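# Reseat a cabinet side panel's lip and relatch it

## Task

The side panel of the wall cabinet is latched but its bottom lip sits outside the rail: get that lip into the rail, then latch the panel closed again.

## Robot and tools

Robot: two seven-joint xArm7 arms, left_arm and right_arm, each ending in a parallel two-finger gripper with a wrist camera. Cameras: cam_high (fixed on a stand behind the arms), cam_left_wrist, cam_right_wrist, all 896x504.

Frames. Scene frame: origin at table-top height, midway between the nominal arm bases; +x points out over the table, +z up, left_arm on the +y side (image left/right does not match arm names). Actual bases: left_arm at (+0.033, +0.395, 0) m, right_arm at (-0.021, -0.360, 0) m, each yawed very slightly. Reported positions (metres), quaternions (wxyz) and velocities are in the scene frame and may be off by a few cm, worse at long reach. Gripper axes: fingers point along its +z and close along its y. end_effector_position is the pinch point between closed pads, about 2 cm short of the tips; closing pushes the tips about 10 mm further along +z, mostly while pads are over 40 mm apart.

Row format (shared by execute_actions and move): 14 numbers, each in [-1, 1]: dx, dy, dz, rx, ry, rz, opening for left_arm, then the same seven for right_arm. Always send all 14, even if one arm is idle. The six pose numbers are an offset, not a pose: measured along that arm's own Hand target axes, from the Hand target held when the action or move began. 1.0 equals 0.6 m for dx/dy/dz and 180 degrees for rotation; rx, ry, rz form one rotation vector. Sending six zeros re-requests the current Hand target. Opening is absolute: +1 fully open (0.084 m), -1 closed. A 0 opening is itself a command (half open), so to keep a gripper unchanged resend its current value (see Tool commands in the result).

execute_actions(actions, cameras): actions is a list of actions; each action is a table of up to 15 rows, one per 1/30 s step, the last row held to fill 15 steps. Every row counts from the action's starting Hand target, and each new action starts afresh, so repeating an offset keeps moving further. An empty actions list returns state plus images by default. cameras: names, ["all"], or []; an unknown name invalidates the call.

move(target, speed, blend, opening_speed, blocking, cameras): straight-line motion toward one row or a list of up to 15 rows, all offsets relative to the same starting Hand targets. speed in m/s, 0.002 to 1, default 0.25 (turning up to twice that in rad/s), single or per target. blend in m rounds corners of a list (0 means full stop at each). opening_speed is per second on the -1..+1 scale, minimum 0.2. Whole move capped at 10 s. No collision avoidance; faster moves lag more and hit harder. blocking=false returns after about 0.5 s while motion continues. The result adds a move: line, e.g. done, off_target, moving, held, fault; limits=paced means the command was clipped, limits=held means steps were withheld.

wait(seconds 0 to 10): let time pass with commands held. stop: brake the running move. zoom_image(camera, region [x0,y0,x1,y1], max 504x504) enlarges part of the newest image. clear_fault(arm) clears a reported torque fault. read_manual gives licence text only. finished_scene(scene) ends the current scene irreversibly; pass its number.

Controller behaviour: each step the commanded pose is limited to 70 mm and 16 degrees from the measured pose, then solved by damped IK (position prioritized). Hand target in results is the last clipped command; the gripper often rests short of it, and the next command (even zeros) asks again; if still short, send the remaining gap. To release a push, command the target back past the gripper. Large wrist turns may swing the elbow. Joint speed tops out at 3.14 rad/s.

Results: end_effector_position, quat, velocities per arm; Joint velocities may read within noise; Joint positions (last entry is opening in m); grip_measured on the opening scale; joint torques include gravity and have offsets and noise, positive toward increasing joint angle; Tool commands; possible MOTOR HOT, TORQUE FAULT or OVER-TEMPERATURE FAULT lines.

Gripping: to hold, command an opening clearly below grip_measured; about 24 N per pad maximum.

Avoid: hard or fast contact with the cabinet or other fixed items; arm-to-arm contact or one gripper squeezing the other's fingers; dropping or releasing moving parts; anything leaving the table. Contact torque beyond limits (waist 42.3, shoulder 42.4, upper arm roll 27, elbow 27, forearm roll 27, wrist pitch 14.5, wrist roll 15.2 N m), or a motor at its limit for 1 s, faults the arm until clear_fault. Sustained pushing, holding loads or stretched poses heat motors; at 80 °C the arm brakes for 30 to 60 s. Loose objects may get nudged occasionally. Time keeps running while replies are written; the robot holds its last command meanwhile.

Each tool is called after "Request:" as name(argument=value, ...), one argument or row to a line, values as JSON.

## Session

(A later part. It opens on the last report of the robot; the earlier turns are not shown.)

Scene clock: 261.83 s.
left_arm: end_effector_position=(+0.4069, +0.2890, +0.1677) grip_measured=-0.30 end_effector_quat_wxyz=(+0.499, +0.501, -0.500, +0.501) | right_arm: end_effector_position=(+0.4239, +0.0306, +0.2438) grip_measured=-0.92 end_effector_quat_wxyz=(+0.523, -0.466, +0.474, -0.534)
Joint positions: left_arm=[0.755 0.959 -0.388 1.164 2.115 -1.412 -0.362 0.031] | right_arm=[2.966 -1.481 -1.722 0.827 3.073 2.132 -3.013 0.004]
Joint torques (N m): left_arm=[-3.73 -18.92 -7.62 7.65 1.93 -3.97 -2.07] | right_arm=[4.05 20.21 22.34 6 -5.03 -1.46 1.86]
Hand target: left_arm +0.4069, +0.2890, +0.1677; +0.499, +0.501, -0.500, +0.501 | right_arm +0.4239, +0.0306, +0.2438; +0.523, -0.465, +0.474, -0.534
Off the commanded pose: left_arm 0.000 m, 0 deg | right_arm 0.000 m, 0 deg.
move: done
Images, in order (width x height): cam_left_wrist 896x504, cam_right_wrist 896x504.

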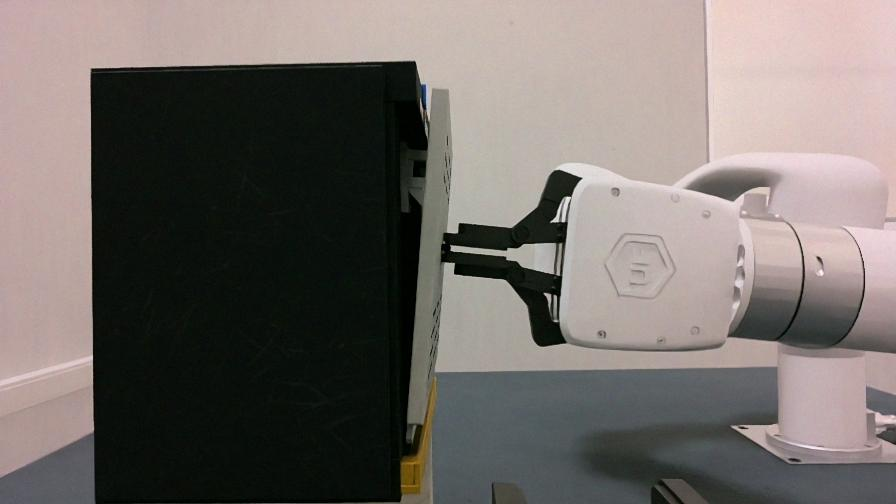

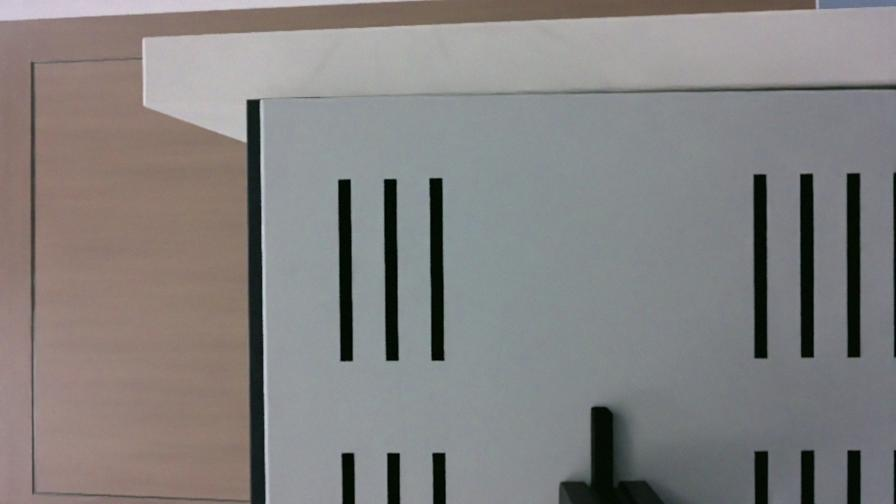

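Request:
move(
  target=[0,0,0,0,0,0,-0.286,0,0.0157,-0.0018,0,0,0,-1],
  speed=0.04,
  cameras=["cam_left_wrist"],
)

Request:
zoom_image(
  camera="cam_left_wrist",
  region=[380, 404, 480, 504],
)

Scene clock: 270.87 s.
left_arm: end_effector_position=(+0.4069, +0.2890, +0.1677) grip_measured=-0.30 end_effector_quat_wxyz=(+0.499, +0.501, -0.500, +0.501) | right_arm: end_effector_position=(+0.4238, +0.0308, +0.2346) grip_measured=-0.92 end_effector_quat_wxyz=(+0.524, -0.466, +0.473, -0.534)
Joint positions: left_arm=[0.755 0.959 -0.388 1.164 2.115 -1.412 -0.362 0.031] | right_arm=[2.972 -1.487 -1.744 0.831 3.063 2.134 -2.999 0.004]
Joint torques (N m): left_arm=[-3.67 -18.88 -7.45 7.52 1.86 -3.99 -2.03] | right_arm=[-5.05 2.53 2.91 12.07 1.14 9.52 2.44]
Hand target: left_arm +0.4069, +0.2890, +0.1677; +0.499, +0.501, -0.500, +0.501 | right_arm +0.4240, +0.0306, +0.2344; +0.523, -0.465, +0.474, -0.534
Off the commanded pose: left_arm 0.000 m, 0 deg | right_arm 0.000 m, 0 deg.
move: done
Images, in order (width x height): cam_left_wrist 896x504.

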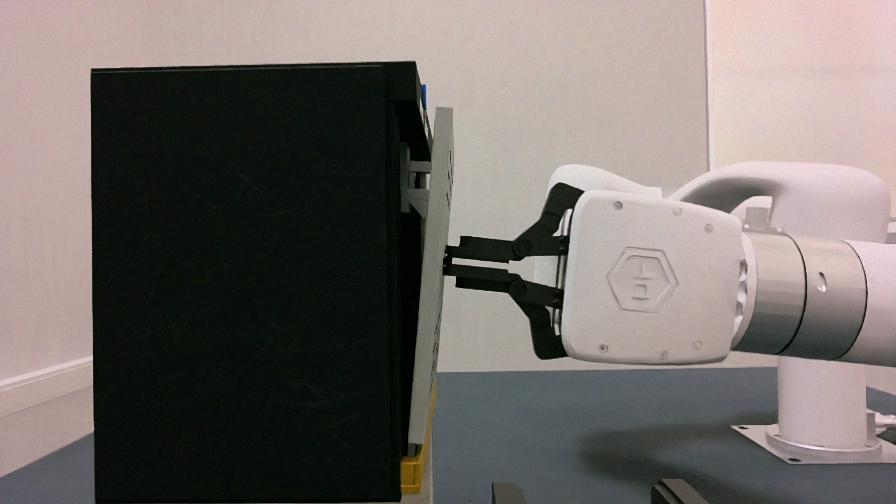

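Scaled by 5.040 from the camera's 896x504 image, which has a finer 1280x720 frame.

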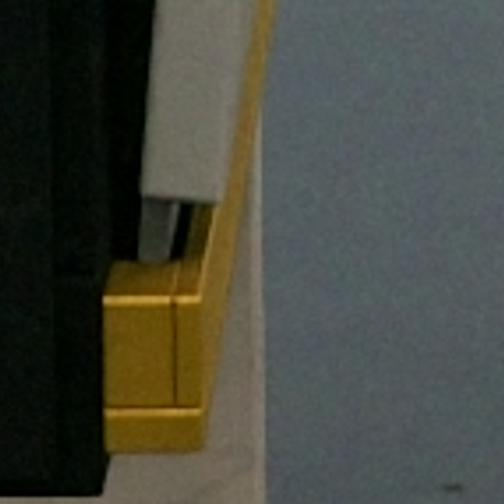

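Request:
move(
  target=[0,0,0,0,0,0,-0.286,0,-0.0099,0.0012,0,0,0,-1],
  speed=0.04,
  cameras=["all"],
)

Request:
zoom_image(
  camera="cam_high",
  region=[370, 210, 540, 290],
)

Request:
zoom_image(
  camera="cam_left_wrist",
  region=[380, 374, 480, 474],
)

Scene clock: 281.03 s.
left_arm: end_effector_position=(+0.4069, +0.2890, +0.1677) grip_measured=-0.30 end_effector_quat_wxyz=(+0.499, +0.501, -0.500, +0.501) | right_arm: end_effector_position=(+0.4240, +0.0305, +0.2403) grip_measured=-0.92 end_effector_quat_wxyz=(+0.523, -0.465, +0.474, -0.534)
Joint positions: left_arm=[0.755 0.959 -0.388 1.164 2.115 -1.412 -0.362 0.031] | right_arm=[2.968 -1.483 -1.73 0.829 3.07 2.133 -3.007 0.004]
Joint torques (N m): left_arm=[-3.62 -18.8 -7.56 7.52 1.9 -3.92 -2.03] | right_arm=[-2.92 20.3 30.66 -4.04 -0.38 -1.54 -2.31]
Hand target: left_arm +0.4069, +0.2890, +0.1677; +0.499, +0.501, -0.500, +0.501 | right_arm +0.4240, +0.0306, +0.2403; +0.523, -0.465, +0.474, -0.534
Off the commanded pose: left_arm 0.000 m, 0 deg | right_arm 0.000 m, 0 deg.
move: done

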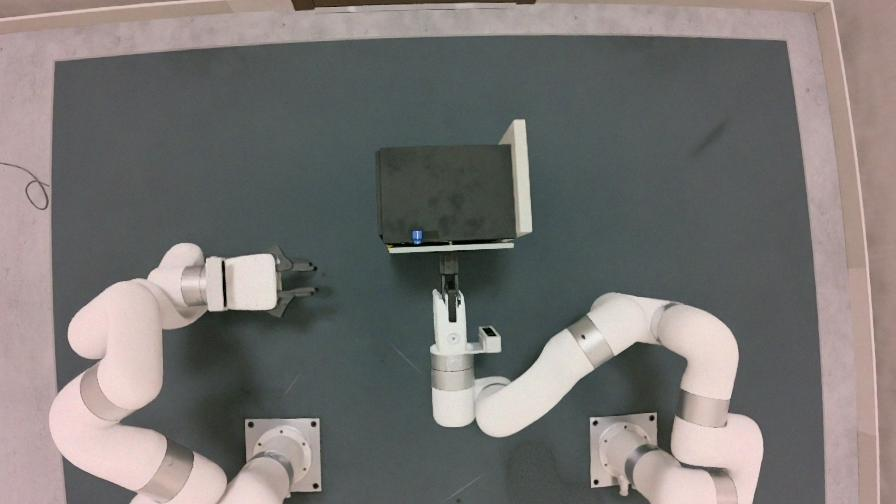

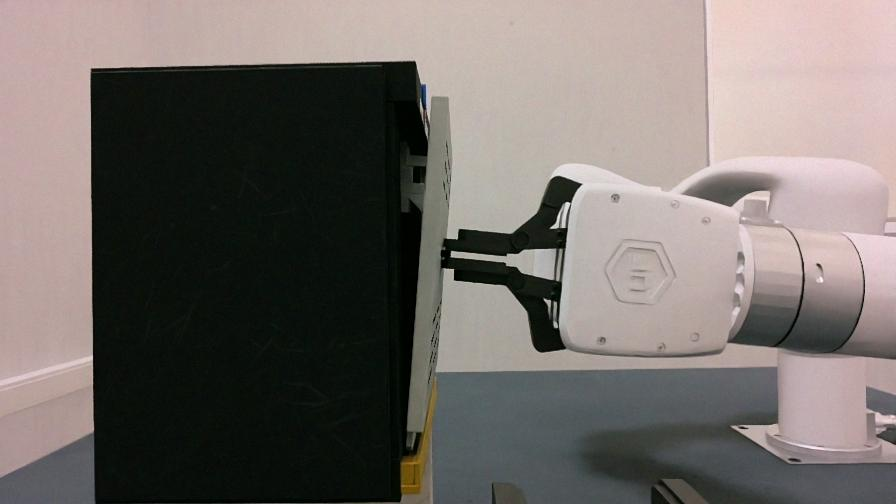

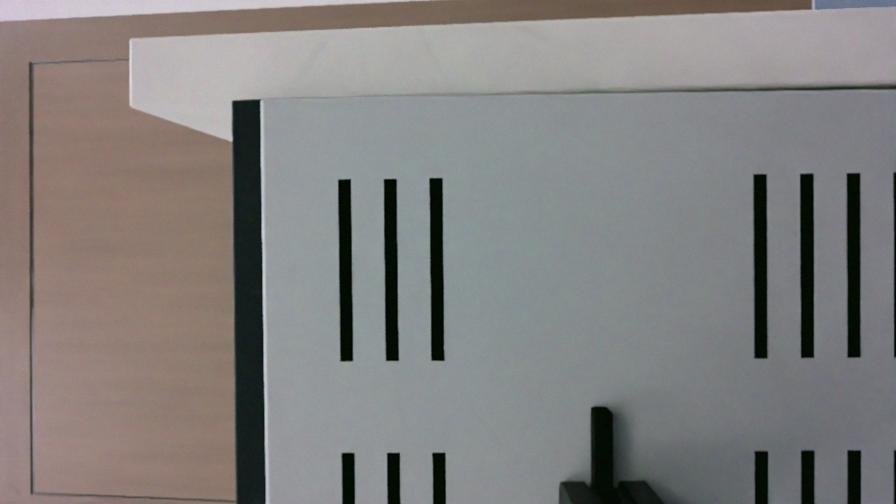

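Scaled by 2.965 from the camera's 896x504 image, which has a finer 1280x720 frame.

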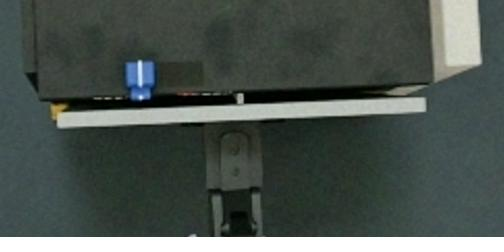

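Scaled by 5.040 from the camera's 896x504 image, which has a finer 1280x720 frame.

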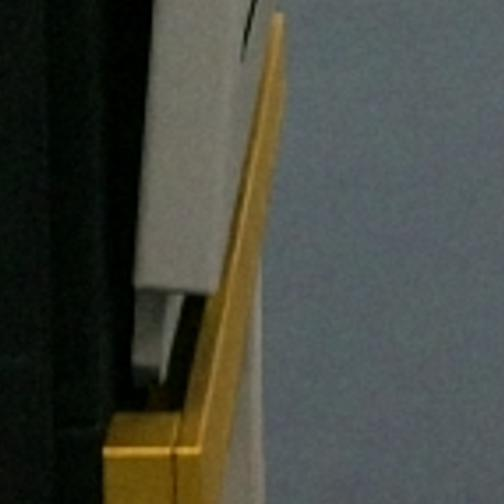

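Request:
zoom_image(
  camera="cam_left_wrist",
  region=[400, 330, 470, 400],
)

Request:
zoom_image(
  camera="cam_left_wrist",
  region=[385, 130, 465, 230],
)

Scaled by 7.200 from the camera's 896x504 image, which has a finer 1280x720 frame.

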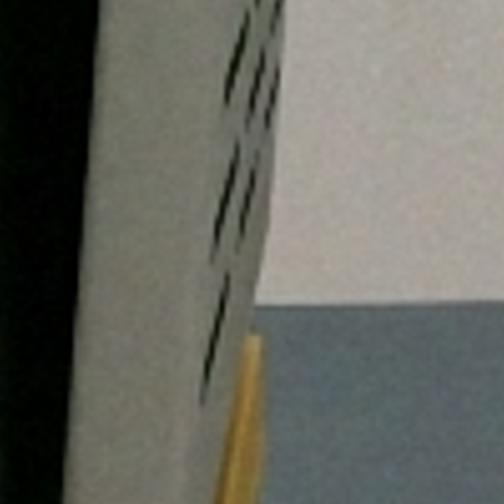

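Scaled by 5.040 from the camera's 896x504 image, which has a finer 1280x720 frame.

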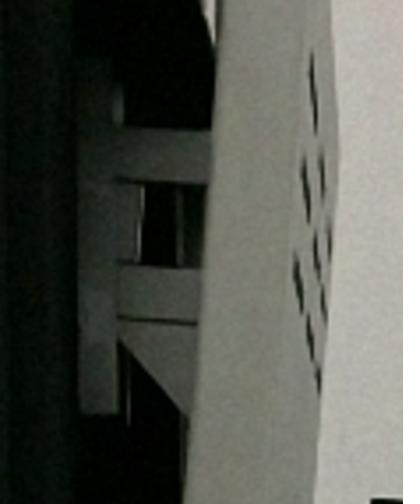

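Request:
move(
  target=[
    [0,0,0,0,0,0,-0.286,-0.009,-0.005,0.0006,0,0,0,-1],
    [0,0,0,0,0,0,-0.286,-0.009,0.0083,-0.001,0,0,0,-1],
  ],
  speed=0.04,
  cameras=["cam_left_wrist","cam_high"],
)

Request:
zoom_image(
  camera="cam_left_wrist",
  region=[380, 404, 480, 504],
)

Scene clock: 364.23 s.
left_arm: end_effector_position=(+0.4069, +0.2890, +0.1677) grip_measured=-0.30 end_effector_quat_wxyz=(+0.499, +0.501, -0.500, +0.501) | right_arm: end_effector_position=(+0.4241, +0.0360, +0.2354) grip_measured=-0.92 end_effector_quat_wxyz=(+0.523, -0.466, +0.474, -0.534)
Joint positions: left_arm=[0.755 0.959 -0.388 1.164 2.115 -1.412 -0.362 0.031] | right_arm=[2.989 -1.488 -1.741 0.849 3.065 2.134 -3.001 0.004]
Joint torques (N m): left_arm=[-3.47 -18.93 -7.56 7.49 1.84 -3.95 -2.1] | right_arm=[4.08 10.72 22.1 5.79 -5.1 3.49 1.96]
Hand target: left_arm +0.4069, +0.2890, +0.1677; +0.499, +0.501, -0.500, +0.501 | right_arm +0.4241, +0.0360, +0.2353; +0.523, -0.465, +0.474, -0.534
Off the commanded pose: left_arm 0.000 m, 0 deg | right_arm 0.000 m, 0 deg.
move: done
Images, in order (width x height): cam_high 896x504, cam_left_wrist 896x504.

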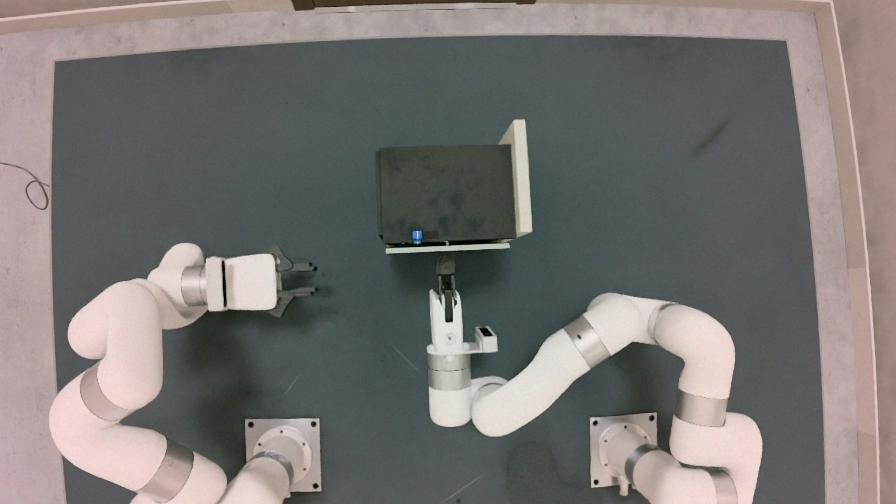

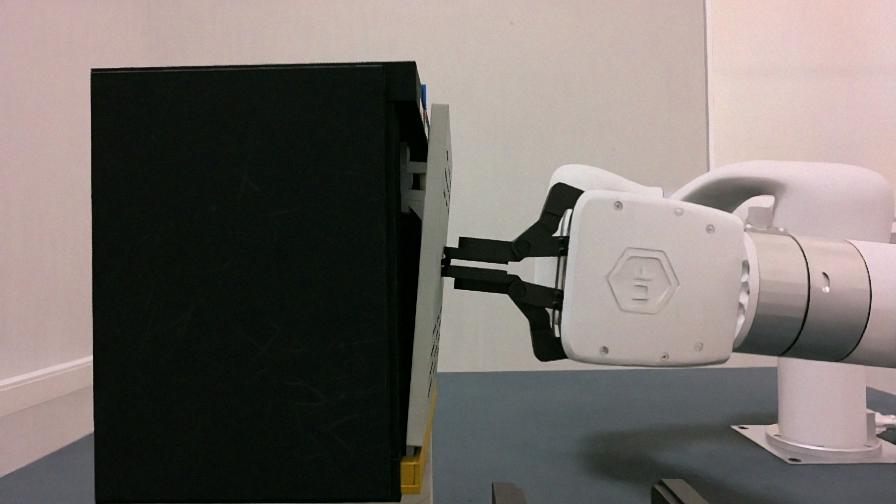

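Scaled by 5.040 from the camera's 896x504 image, which has a finer 1280x720 frame.

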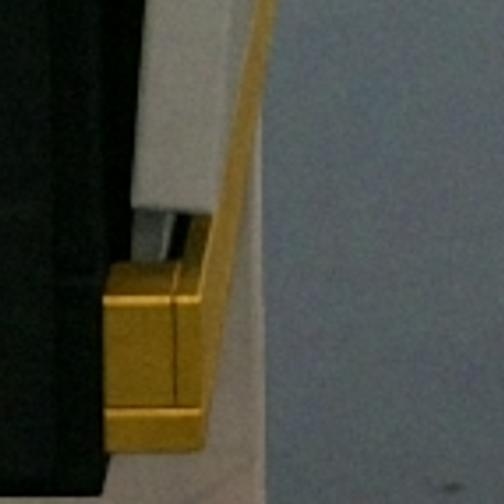

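Request:
zoom_image(
  camera="cam_left_wrist",
  region=[385, 80, 465, 240],
)

Request:
zoom_image(
  camera="cam_high",
  region=[375, 220, 525, 270],
)

Scaled by 3.150 from the camera's 896x504 image, which has a finer 1280x720 frame.

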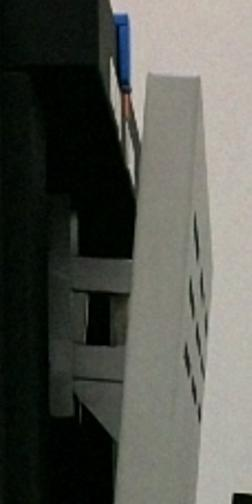

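Scaled by 3.360 from the camera's 896x504 image, which has a finer 1280x720 frame.

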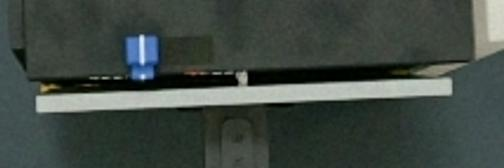

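Request:
move(
  target=[0,0,0,0,0,0,-0.286,0,0.0033,-0.0004,0,0,0,-1],
  speed=0.03,
  cameras=["cam_left_wrist"],
)

Request:
zoom_image(
  camera="cam_left_wrist",
  region=[380, 404, 480, 504],
)

Scene clock: 439.33 s.
left_arm: end_effector_position=(+0.4069, +0.2890, +0.1677) grip_measured=-0.30 end_effector_quat_wxyz=(+0.499, +0.501, -0.500, +0.501) | right_arm: end_effector_position=(+0.4241, +0.0360, +0.2334) grip_measured=-0.92 end_effector_quat_wxyz=(+0.523, -0.465, +0.474, -0.534)
Joint positions: left_arm=[0.755 0.959 -0.388 1.164 2.115 -1.412 -0.362 0.031] | right_arm=[2.99 -1.49 -1.746 0.85 3.063 2.134 -2.998 0.004]
Joint torques (N m): left_arm=[-3.61 -19.1 -7.39 7.76 1.79 -3.96 -2.01] | right_arm=[3.81 11.07 22.37 5.67 -5.16 3.45 1.76]
Hand target: left_arm +0.4069, +0.2890, +0.1677; +0.499, +0.501, -0.500, +0.501 | right_arm +0.4241, +0.0360, +0.2333; +0.523, -0.465, +0.474, -0.534
Off the commanded pose: left_arm 0.000 m, 0 deg | right_arm 0.000 m, 0 deg.
move: done
Images, in order (width x height): cam_left_wrist 896x504.

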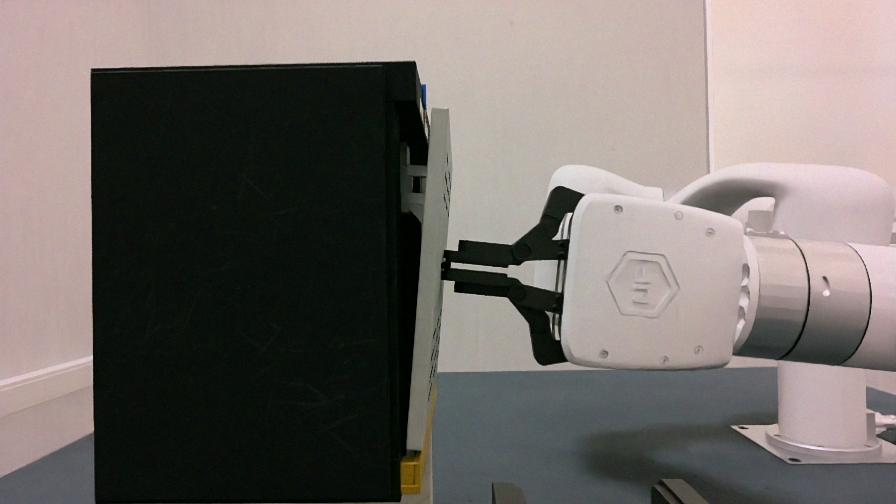

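Scaled by 5.040 from the camera's 896x504 image, which has a finer 1280x720 frame.

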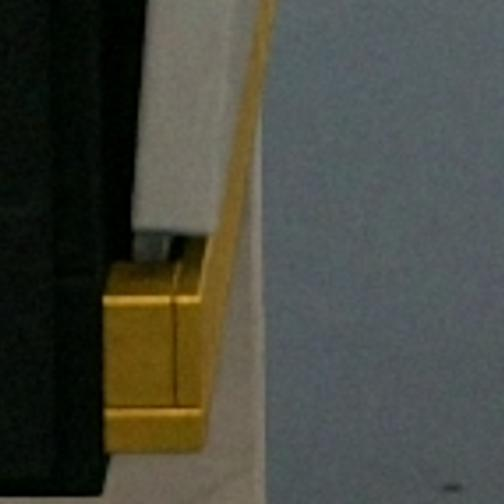

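Request:
move(
  target=[0,0,0,0,0,0,-0.286,0,0.0053,-0.0006,0,0,0,-1],
  speed=0.03,
  cameras=["cam_left_wrist"],
)

Request:
zoom_image(
  camera="cam_left_wrist",
  region=[380, 404, 480, 504],
)

Scene clock: 444.70 s.
left_arm: end_effector_position=(+0.4069, +0.2890, +0.1677) grip_measured=-0.30 end_effector_quat_wxyz=(+0.499, +0.501, -0.500, +0.501) | right_arm: end_effector_position=(+0.4241, +0.0359, +0.2303) grip_measured=-0.92 end_effector_quat_wxyz=(+0.524, -0.465, +0.474, -0.534)
Joint positions: left_arm=[0.755 0.959 -0.388 1.164 2.115 -1.412 -0.362 0.031] | right_arm=[2.991 -1.492 -1.753 0.851 3.06 2.135 -2.994 0.004]
Joint torques (N m): left_arm=[-3.4 -19.01 -7.37 7.53 1.94 -3.98 -1.96] | right_arm=[4.17 9.02 17.5 5.31 -3.75 2.39 1.61]
Hand target: left_arm +0.4069, +0.2890, +0.1677; +0.499, +0.501, -0.500, +0.501 | right_arm +0.4241, +0.0360, +0.2301; +0.523, -0.465, +0.474, -0.534
Off the commanded pose: left_arm 0.000 m, 0 deg | right_arm 0.000 m, 0 deg.
move: done
Images, in order (width x height): cam_left_wrist 896x504.

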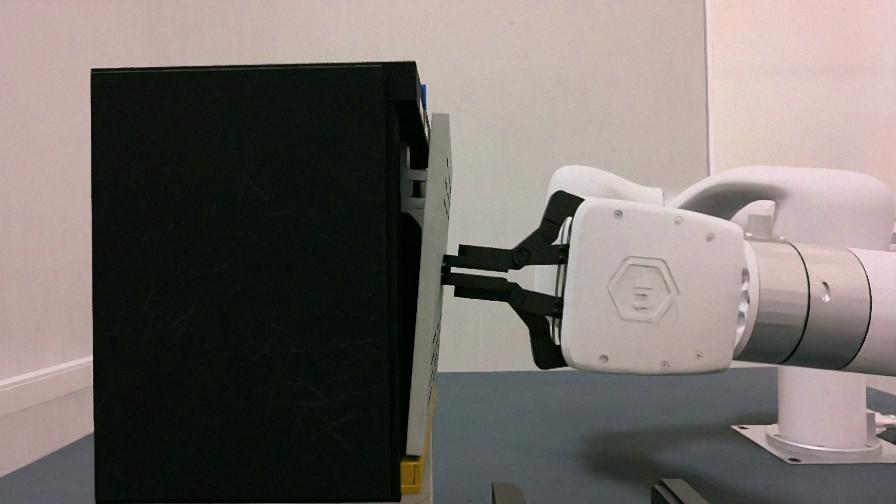

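Scaled by 5.040 from the camera's 896x504 image, which has a finer 1280x720 frame.

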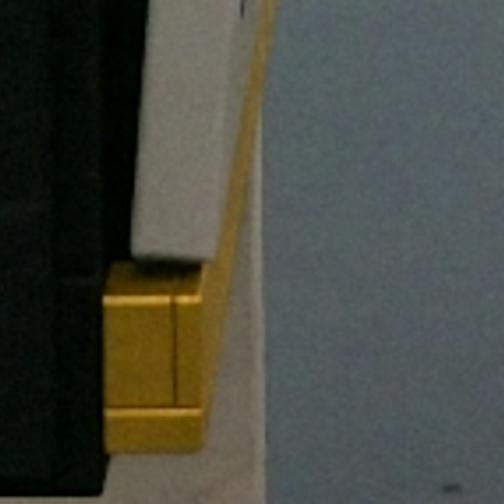

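Request:
move(
  target=[
    [0,0,0,0,0,0,-0.286,0,-0.0026,0.0122,-0.0228,0,0,-1],
    [0,0,0,0,0,0,-0.286,0,-0.0027,0.0155,-0.0261,0,0,-1],
  ],
  speed=0.03,
  cameras=["cam_left_wrist"],
)

Request:
zoom_image(
  camera="cam_left_wrist",
  region=[380, 404, 480, 504],
)

Request:
zoom_image(
  camera="cam_left_wrist",
  region=[380, 60, 480, 160],
)

Scene clock: 457.00 s.
left_arm: end_effector_position=(+0.4069, +0.2890, +0.1677) grip_measured=-0.30 end_effector_quat_wxyz=(+0.499, +0.501, -0.500, +0.501) | right_arm: end_effector_position=(+0.4331, +0.0358, +0.2328) grip_measured=-0.92 end_effector_quat_wxyz=(+0.504, -0.487, +0.495, -0.514)
Joint positions: left_arm=[0.755 0.959 -0.388 1.164 2.115 -1.412 -0.362 0.031] | right_arm=[2.965 -1.522 -1.684 0.857 3.13 2.094 -3.028 0.004]
Joint torques (N m): left_arm=[-3.39 -19.21 -7.33 7.55 1.81 -3.92 -2.01] | right_arm=[-2.52 8.6 26.13 4.99 1.1 -2.88 -2.52]
Hand target: left_arm +0.4069, +0.2890, +0.1677; +0.499, +0.501, -0.500, +0.501 | right_arm +0.4331, +0.0358, +0.2328; +0.504, -0.487, +0.495, -0.514
Off the commanded pose: left_arm 0.000 m, 0 deg | right_arm 0.000 m, 0 deg.
move: done
Images, in order (width x height): cam_left_wrist 896x504.

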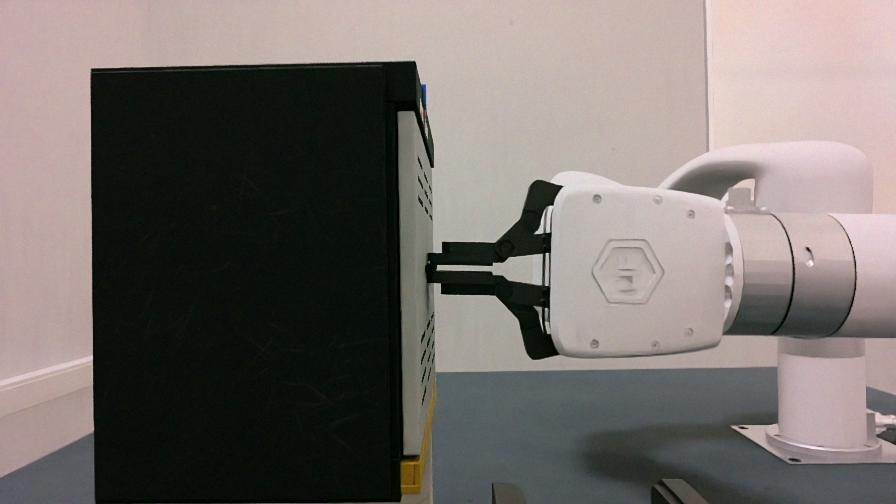

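Scaled by 5.040 from the camera's 896x504 image, which has a finer 1280x720 frame.

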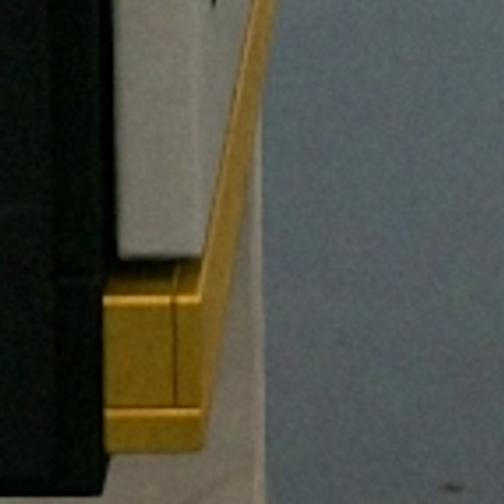

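Scaled by 5.040 from the camera's 896x504 image, which has a finer 1280x720 frame.

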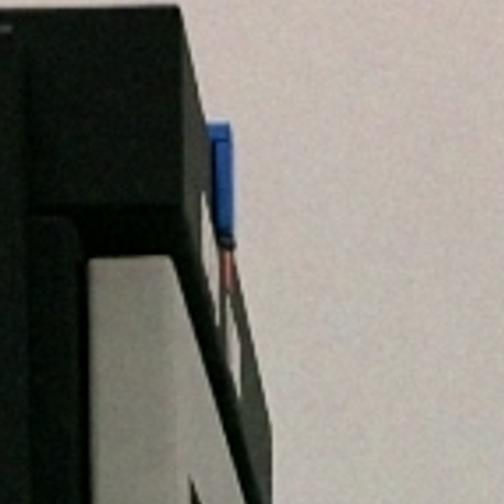

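Request:
move(
  target=[
    [0.3872,0.0282,0.0317,0.2665,-0.1568,-0.1539,-0.286,0,0,0.0018,0,0,0,-1],
    [0.4,-0.0288,0.3378,0.4442,-0.2614,-0.2565,-0.286,0,0,0.0018,0,0,0,-1],
    [0.3133,-0.0788,0.3388,0.4442,-0.2614,-0.2565,-0.286,0,0,0.0018,0,0,0,-1],
  ],
  speed=[0.4,0.35,0.08],
  blend=[0.04,0,0],
  cameras=["all"],
)

Scene clock: 470.67 s.
left_arm: end_effector_position=(+0.4547, +0.0857, +0.3556) grip_measured=-0.30 end_effector_quat_wxyz=(+0.002, +0.966, -0.008, +0.259) | right_arm: end_effector_position=(+0.4342, +0.0358, +0.2329) grip_measured=-0.92 end_effector_quat_wxyz=(+0.504, -0.487, +0.495, -0.514)
Joint positions: left_arm=[1.67 -0.968 -1.297 1.865 2.128 -1.435 -3.169 0.031] | right_arm=[2.964 -1.522 -1.684 0.859 3.131 2.09 -3.028 0.004]
Joint torques (N m): left_arm=[3.79 18.05 7.65 1.69 -3.06 1.41 2.08] | right_arm=[-1.89 17.91 25.6 1.63 -2.85 2.72 -2.61]
Hand target: left_arm +0.4547, +0.0857, +0.3556; +0.002, +0.966, -0.008, +0.259 | right_arm +0.4342, +0.0358, +0.2329; +0.504, -0.487, +0.495, -0.514
Off the commanded pose: left_arm 0.000 m, 0 deg | right_arm 0.000 m, 0 deg.
move: done

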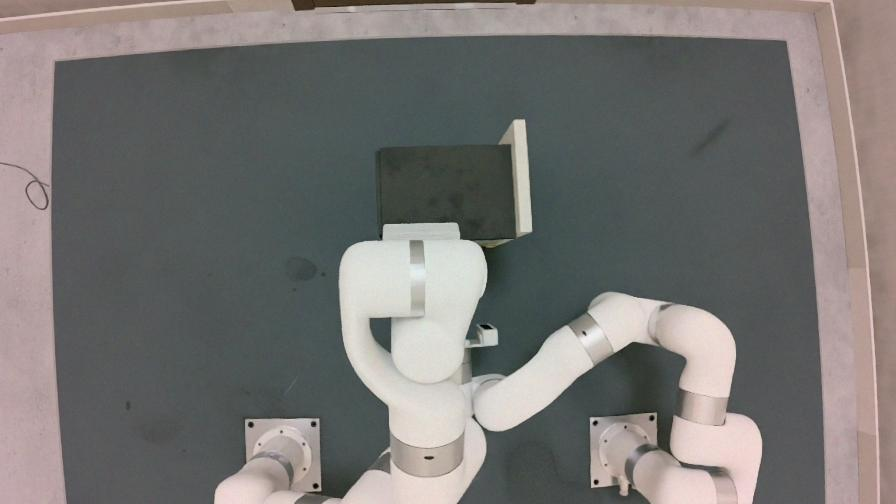

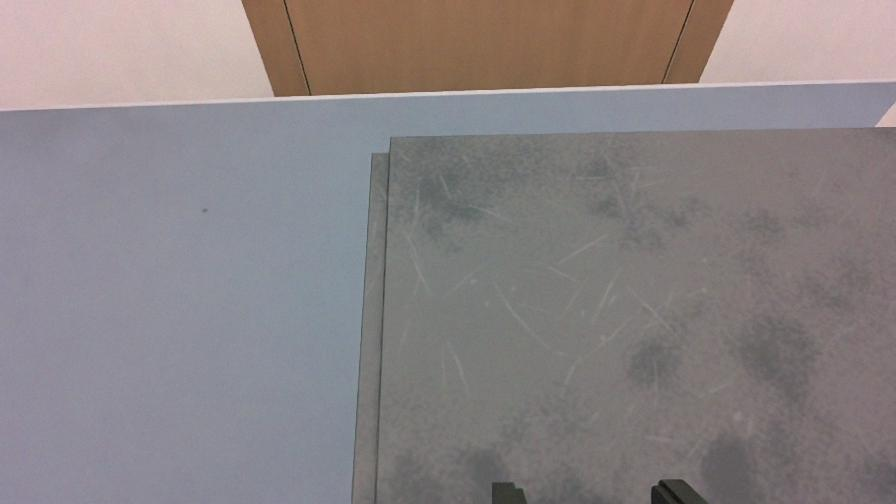

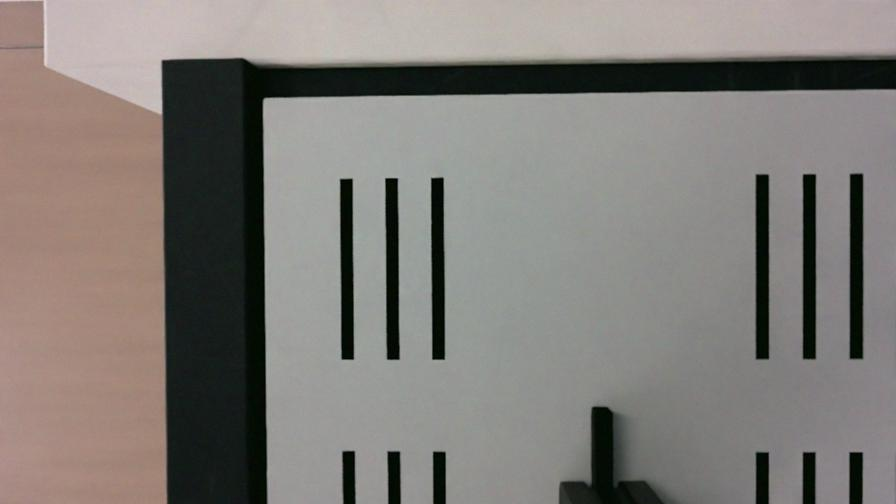

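Request:
move(
  target=[
    [0,0,0,0,0,0,-0.8,0,0,0,0,0,0,-1],
    [0,0.0403,0,0,0,0,-0.8,0,0,0,0,0,0,-1],
  ],
  speed=0.05,
  opening_speed=0.7,
  cameras=["cam_left_wrist","cam_right_wrist"],
)

Scene clock: 475.90 s.
left_arm: end_effector_position=(+0.4543, +0.0616, +0.3556) grip_measured=-0.70 end_effector_quat_wxyz=(+0.002, +0.966, -0.008, +0.259) | right_arm: end_effector_position=(+0.4342, +0.0358, +0.2329) grip_measured=-0.92 end_effector_quat_wxyz=(+0.504, -0.487, +0.495, -0.514)
Joint positions: left_arm=[1.721 -0.993 -1.321 1.991 2.103 -1.475 -3.252 0.013] | right_arm=[2.964 -1.522 -1.684 0.859 3.131 2.09 -3.028 0.004]
Joint torques (N m): left_arm=[2.24 16.77 4.88 5.88 -3.83 -2.45 -2.02] | right_arm=[1.32 17.09 25.43 1.67 -2.81 2.7 -2.53]
Hand target: left_arm +0.4543, +0.0616, +0.3556; +0.002, +0.966, -0.008, +0.259 | right_arm +0.4342, +0.0358, +0.2329; +0.504, -0.487, +0.495, -0.514
Off the commanded pose: left_arm 0.000 m, 0 deg | right_arm 0.000 m, 0 deg.
move: done
Images, in order (width x height): cam_left_wrist 896x504, cam_right_wrist 896x504.

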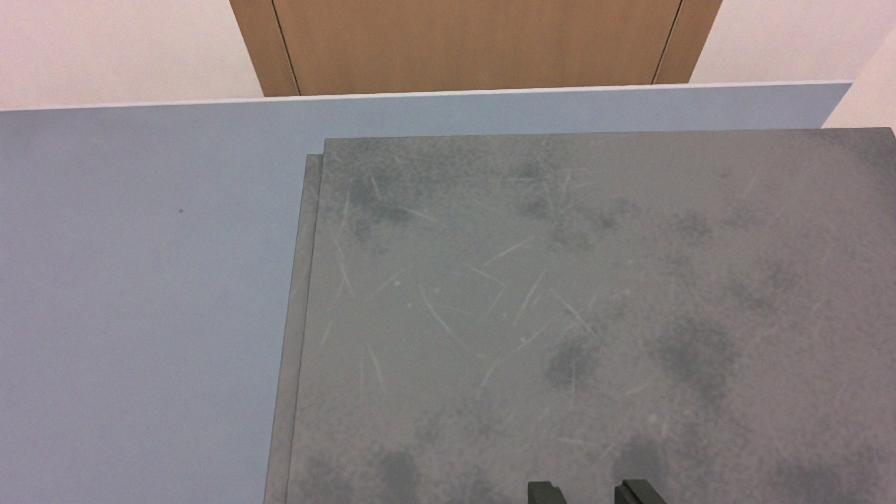

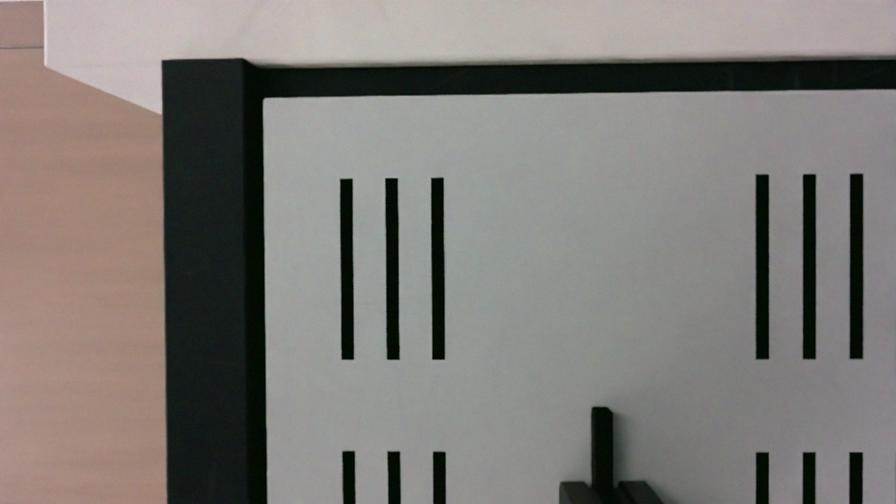

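Request:
move(
  target=[
    [0,0,0,0,0,0,-0.286,0,0,0,0,0,0,-1],
    [0,0,-0.1,0,0,0,-0.286,0,0,0,0,0,0,-1],
    [0.0,0,-0.22,0,0,0,-0.286,0,0,0,0,0,0,-1],
  ],
  speed=[0.1,0.1,0.2],
  blend=[0,0.02,0],
  opening_speed=0.8,
  cameras=["all"],
)

Scene clock: 495.03 s.
left_arm: end_effector_position=(+0.3879, +0.0629, +0.4700) grip_measured=-0.30 end_effector_quat_wxyz=(+0.010, +0.963, -0.010, +0.271) | right_arm: end_effector_position=(+0.4342, +0.0358, +0.2329) grip_measured=-0.92 end_effector_quat_wxyz=(+0.504, -0.487, +0.495, -0.514)
Joint positions: left_arm=[1.819 -0.734 -1.549 2.465 2.388 -1.69 -3.519 0.031] | right_arm=[2.964 -1.522 -1.684 0.859 3.131 2.09 -3.028 0.004]
Joint torques (N m): left_arm=[3.96 26.64 2.8 6.23 3.07 -2.31 -2.01] | right_arm=[1.72 16.82 25.37 1.64 -2.75 2.7 -2.42]
Hand target: left_arm +0.3883, +0.0626, +0.4699; +0.002, +0.966, -0.008, +0.259 | right_arm +0.4342, +0.0358, +0.2329; +0.504, -0.487, +0.495, -0.514
Off the commanded pose: left_arm 0.000 m, 2 deg | right_arm 0.000 m, 0 deg.
joint sent to its limit (left arm) — joint 6 (wrist pitch), lower limit. The joint targets still meet the commanded pose.
move: done

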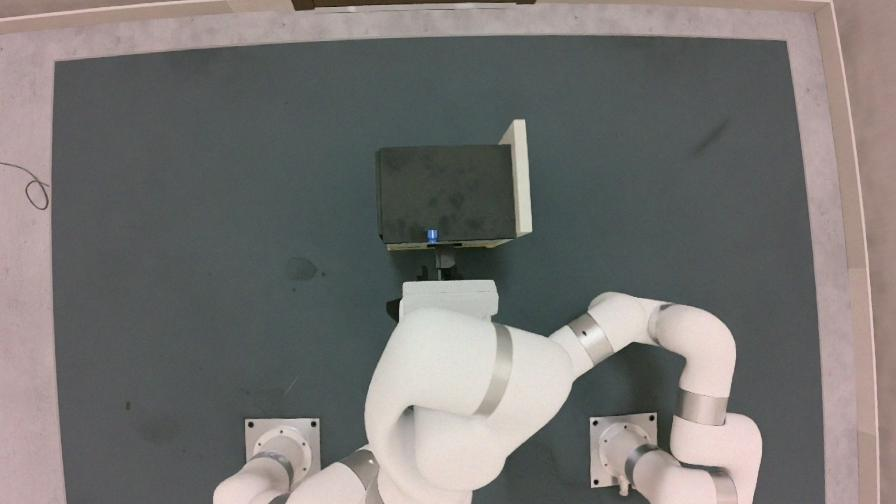

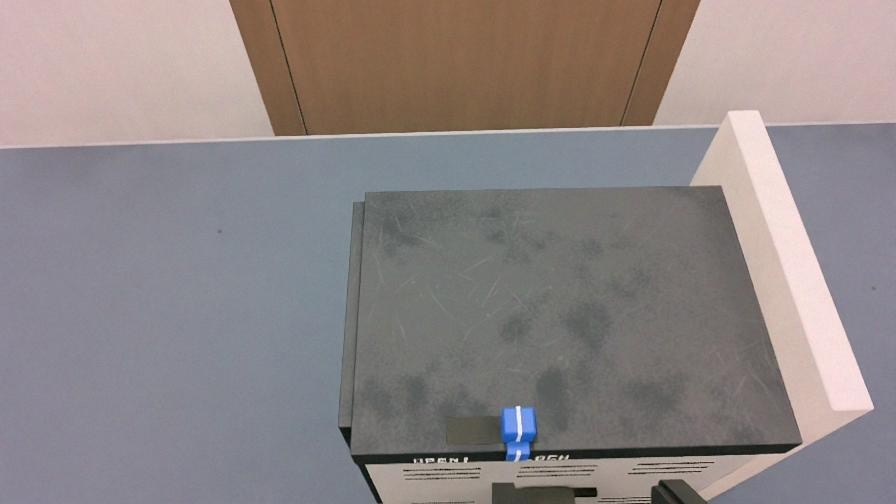

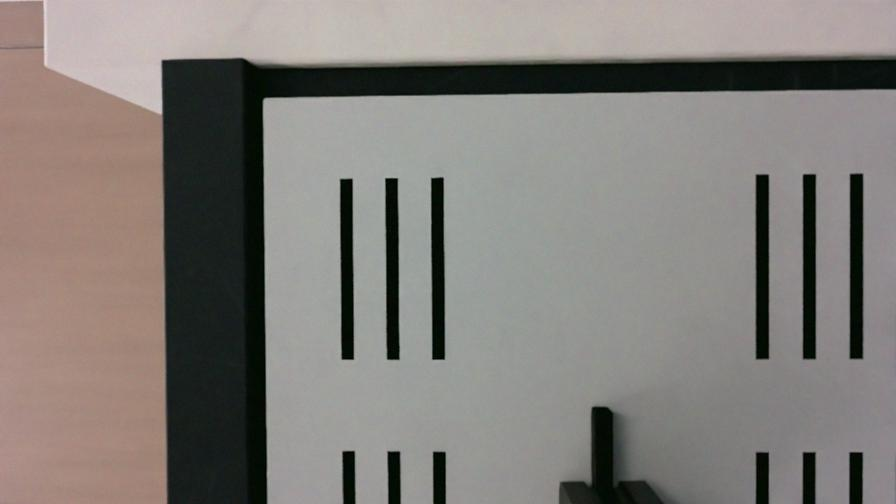

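Request:
zoom_image(
  camera="cam_left_wrist",
  region=[380, 380, 640, 504],
)

Request:
zoom_image(
  camera="cam_high",
  region=[360, 180, 560, 290],
)

Scaled by 1.938 from the camera's 896x504 image, which has a finer 1280x720 frame.

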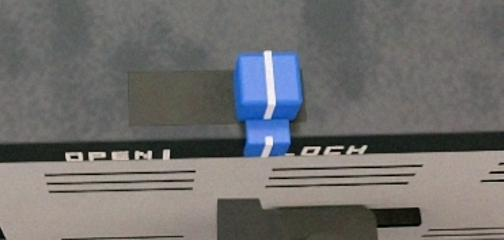

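Scaled by 2.520 from the camera's 896x504 image, which has a finer 1280x720 frame.

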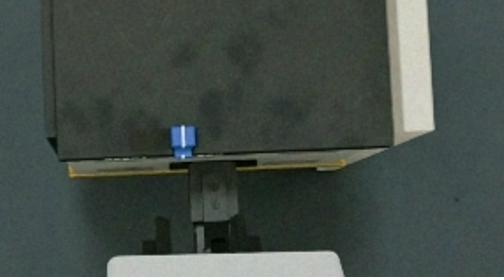

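Request:
move(
  target=[
    [0,0,0,0,0,0,-0.286,0,0,0,0,0,0,-0.286],
    [0,0,0,0,0,0,-0.286,0,0,-0.03,0,0,0,-0.286],
    [0,0,0,0,0,0,-0.286,0,0,-0.12,0,0,0,-0.286],
  ],
  speed=[0.1,0.05,0.15],
  blend=[0,0.01,0],
  opening_speed=0.7,
  cameras=["all"],
)

Scene clock: 503.83 s.
left_arm: end_effector_position=(+0.3879, +0.0629, +0.4700) grip_measured=-0.30 end_effector_quat_wxyz=(+0.010, +0.963, -0.010, +0.271) | right_arm: end_effector_position=(+0.3623, +0.0371, +0.2303) grip_measured=-0.30 end_effector_quat_wxyz=(+0.504, -0.487, +0.495, -0.514)
Joint positions: left_arm=[1.819 -0.734 -1.549 2.465 2.388 -1.69 -3.519 0.031] | right_arm=[3.066 -1.534 -1.69 0.742 3.128 2.31 -3.029 0.031]
Joint torques (N m): left_arm=[3.91 26.37 2.74 6.08 2.96 -2.38 -2] | right_arm=[4.06 8.92 19.18 -5.28 -4.46 3.11 -2.35]
Hand target: left_arm +0.3879, +0.0629, +0.4700; +0.010, +0.963, -0.010, +0.271 (not the last commanded pose) | right_arm +0.3623, +0.0371, +0.2303; +0.504, -0.487, +0.495, -0.514
Off the commanded pose: left_arm 0.000 m, 2 deg | right_arm 0.000 m, 0 deg.
move: done; blend cut to 0.009 m at target 2

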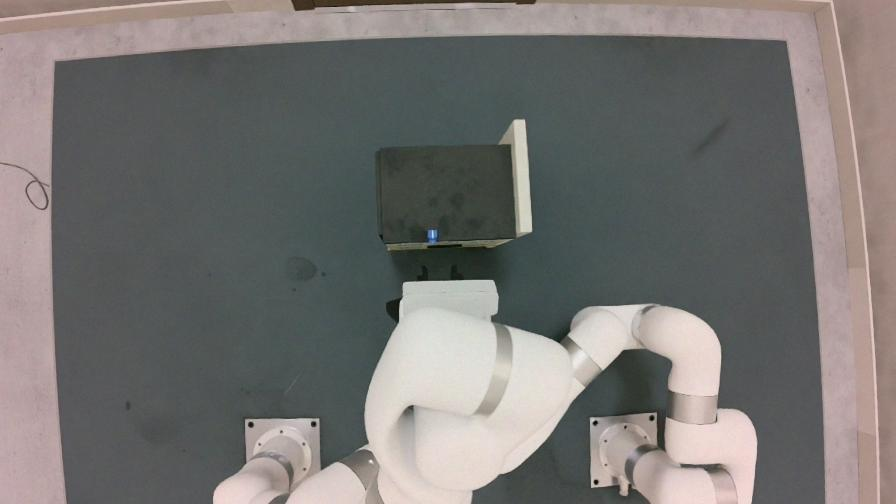

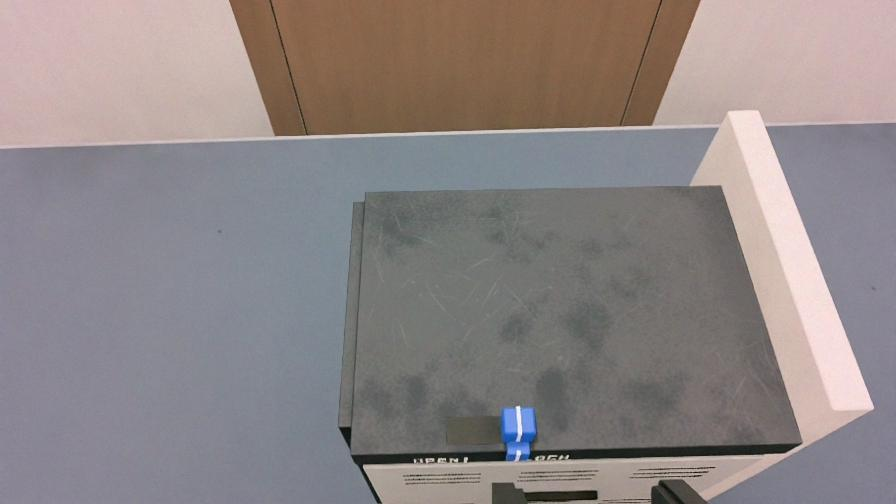

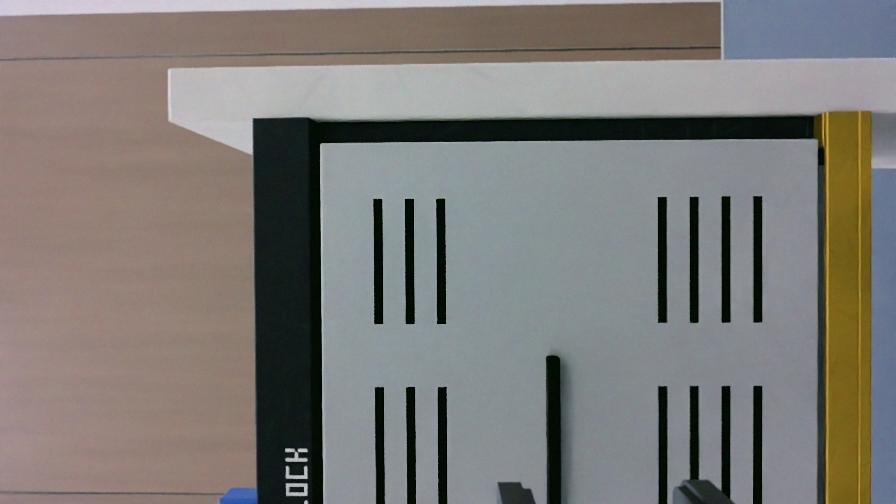

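Request:
zoom_image(
  camera="cam_left_wrist",
  region=[400, 395, 590, 475],
)

Request:
zoom_image(
  camera="cam_right_wrist",
  region=[200, 380, 440, 504],
)

Request:
zoom_image(
  camera="cam_right_wrist",
  region=[700, 90, 896, 504],
)

Scaled by 2.653 from the camera's 896x504 image, which has a finer 1280x720 frame.

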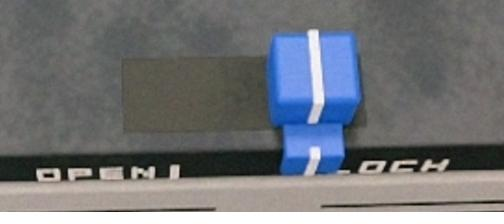

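Scaled by 2.100 from the camera's 896x504 image, which has a finer 1280x720 frame.

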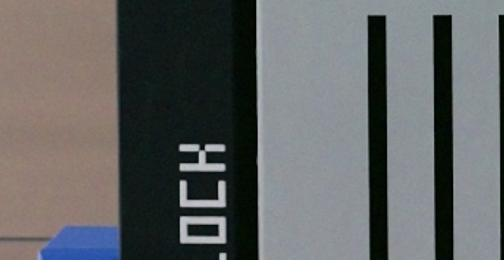

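Scaled by 1.217 from the camera's 896x504 image, which has a finer 1280x720 frame.

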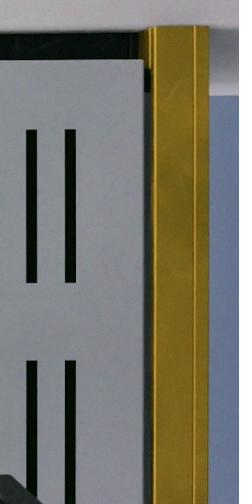

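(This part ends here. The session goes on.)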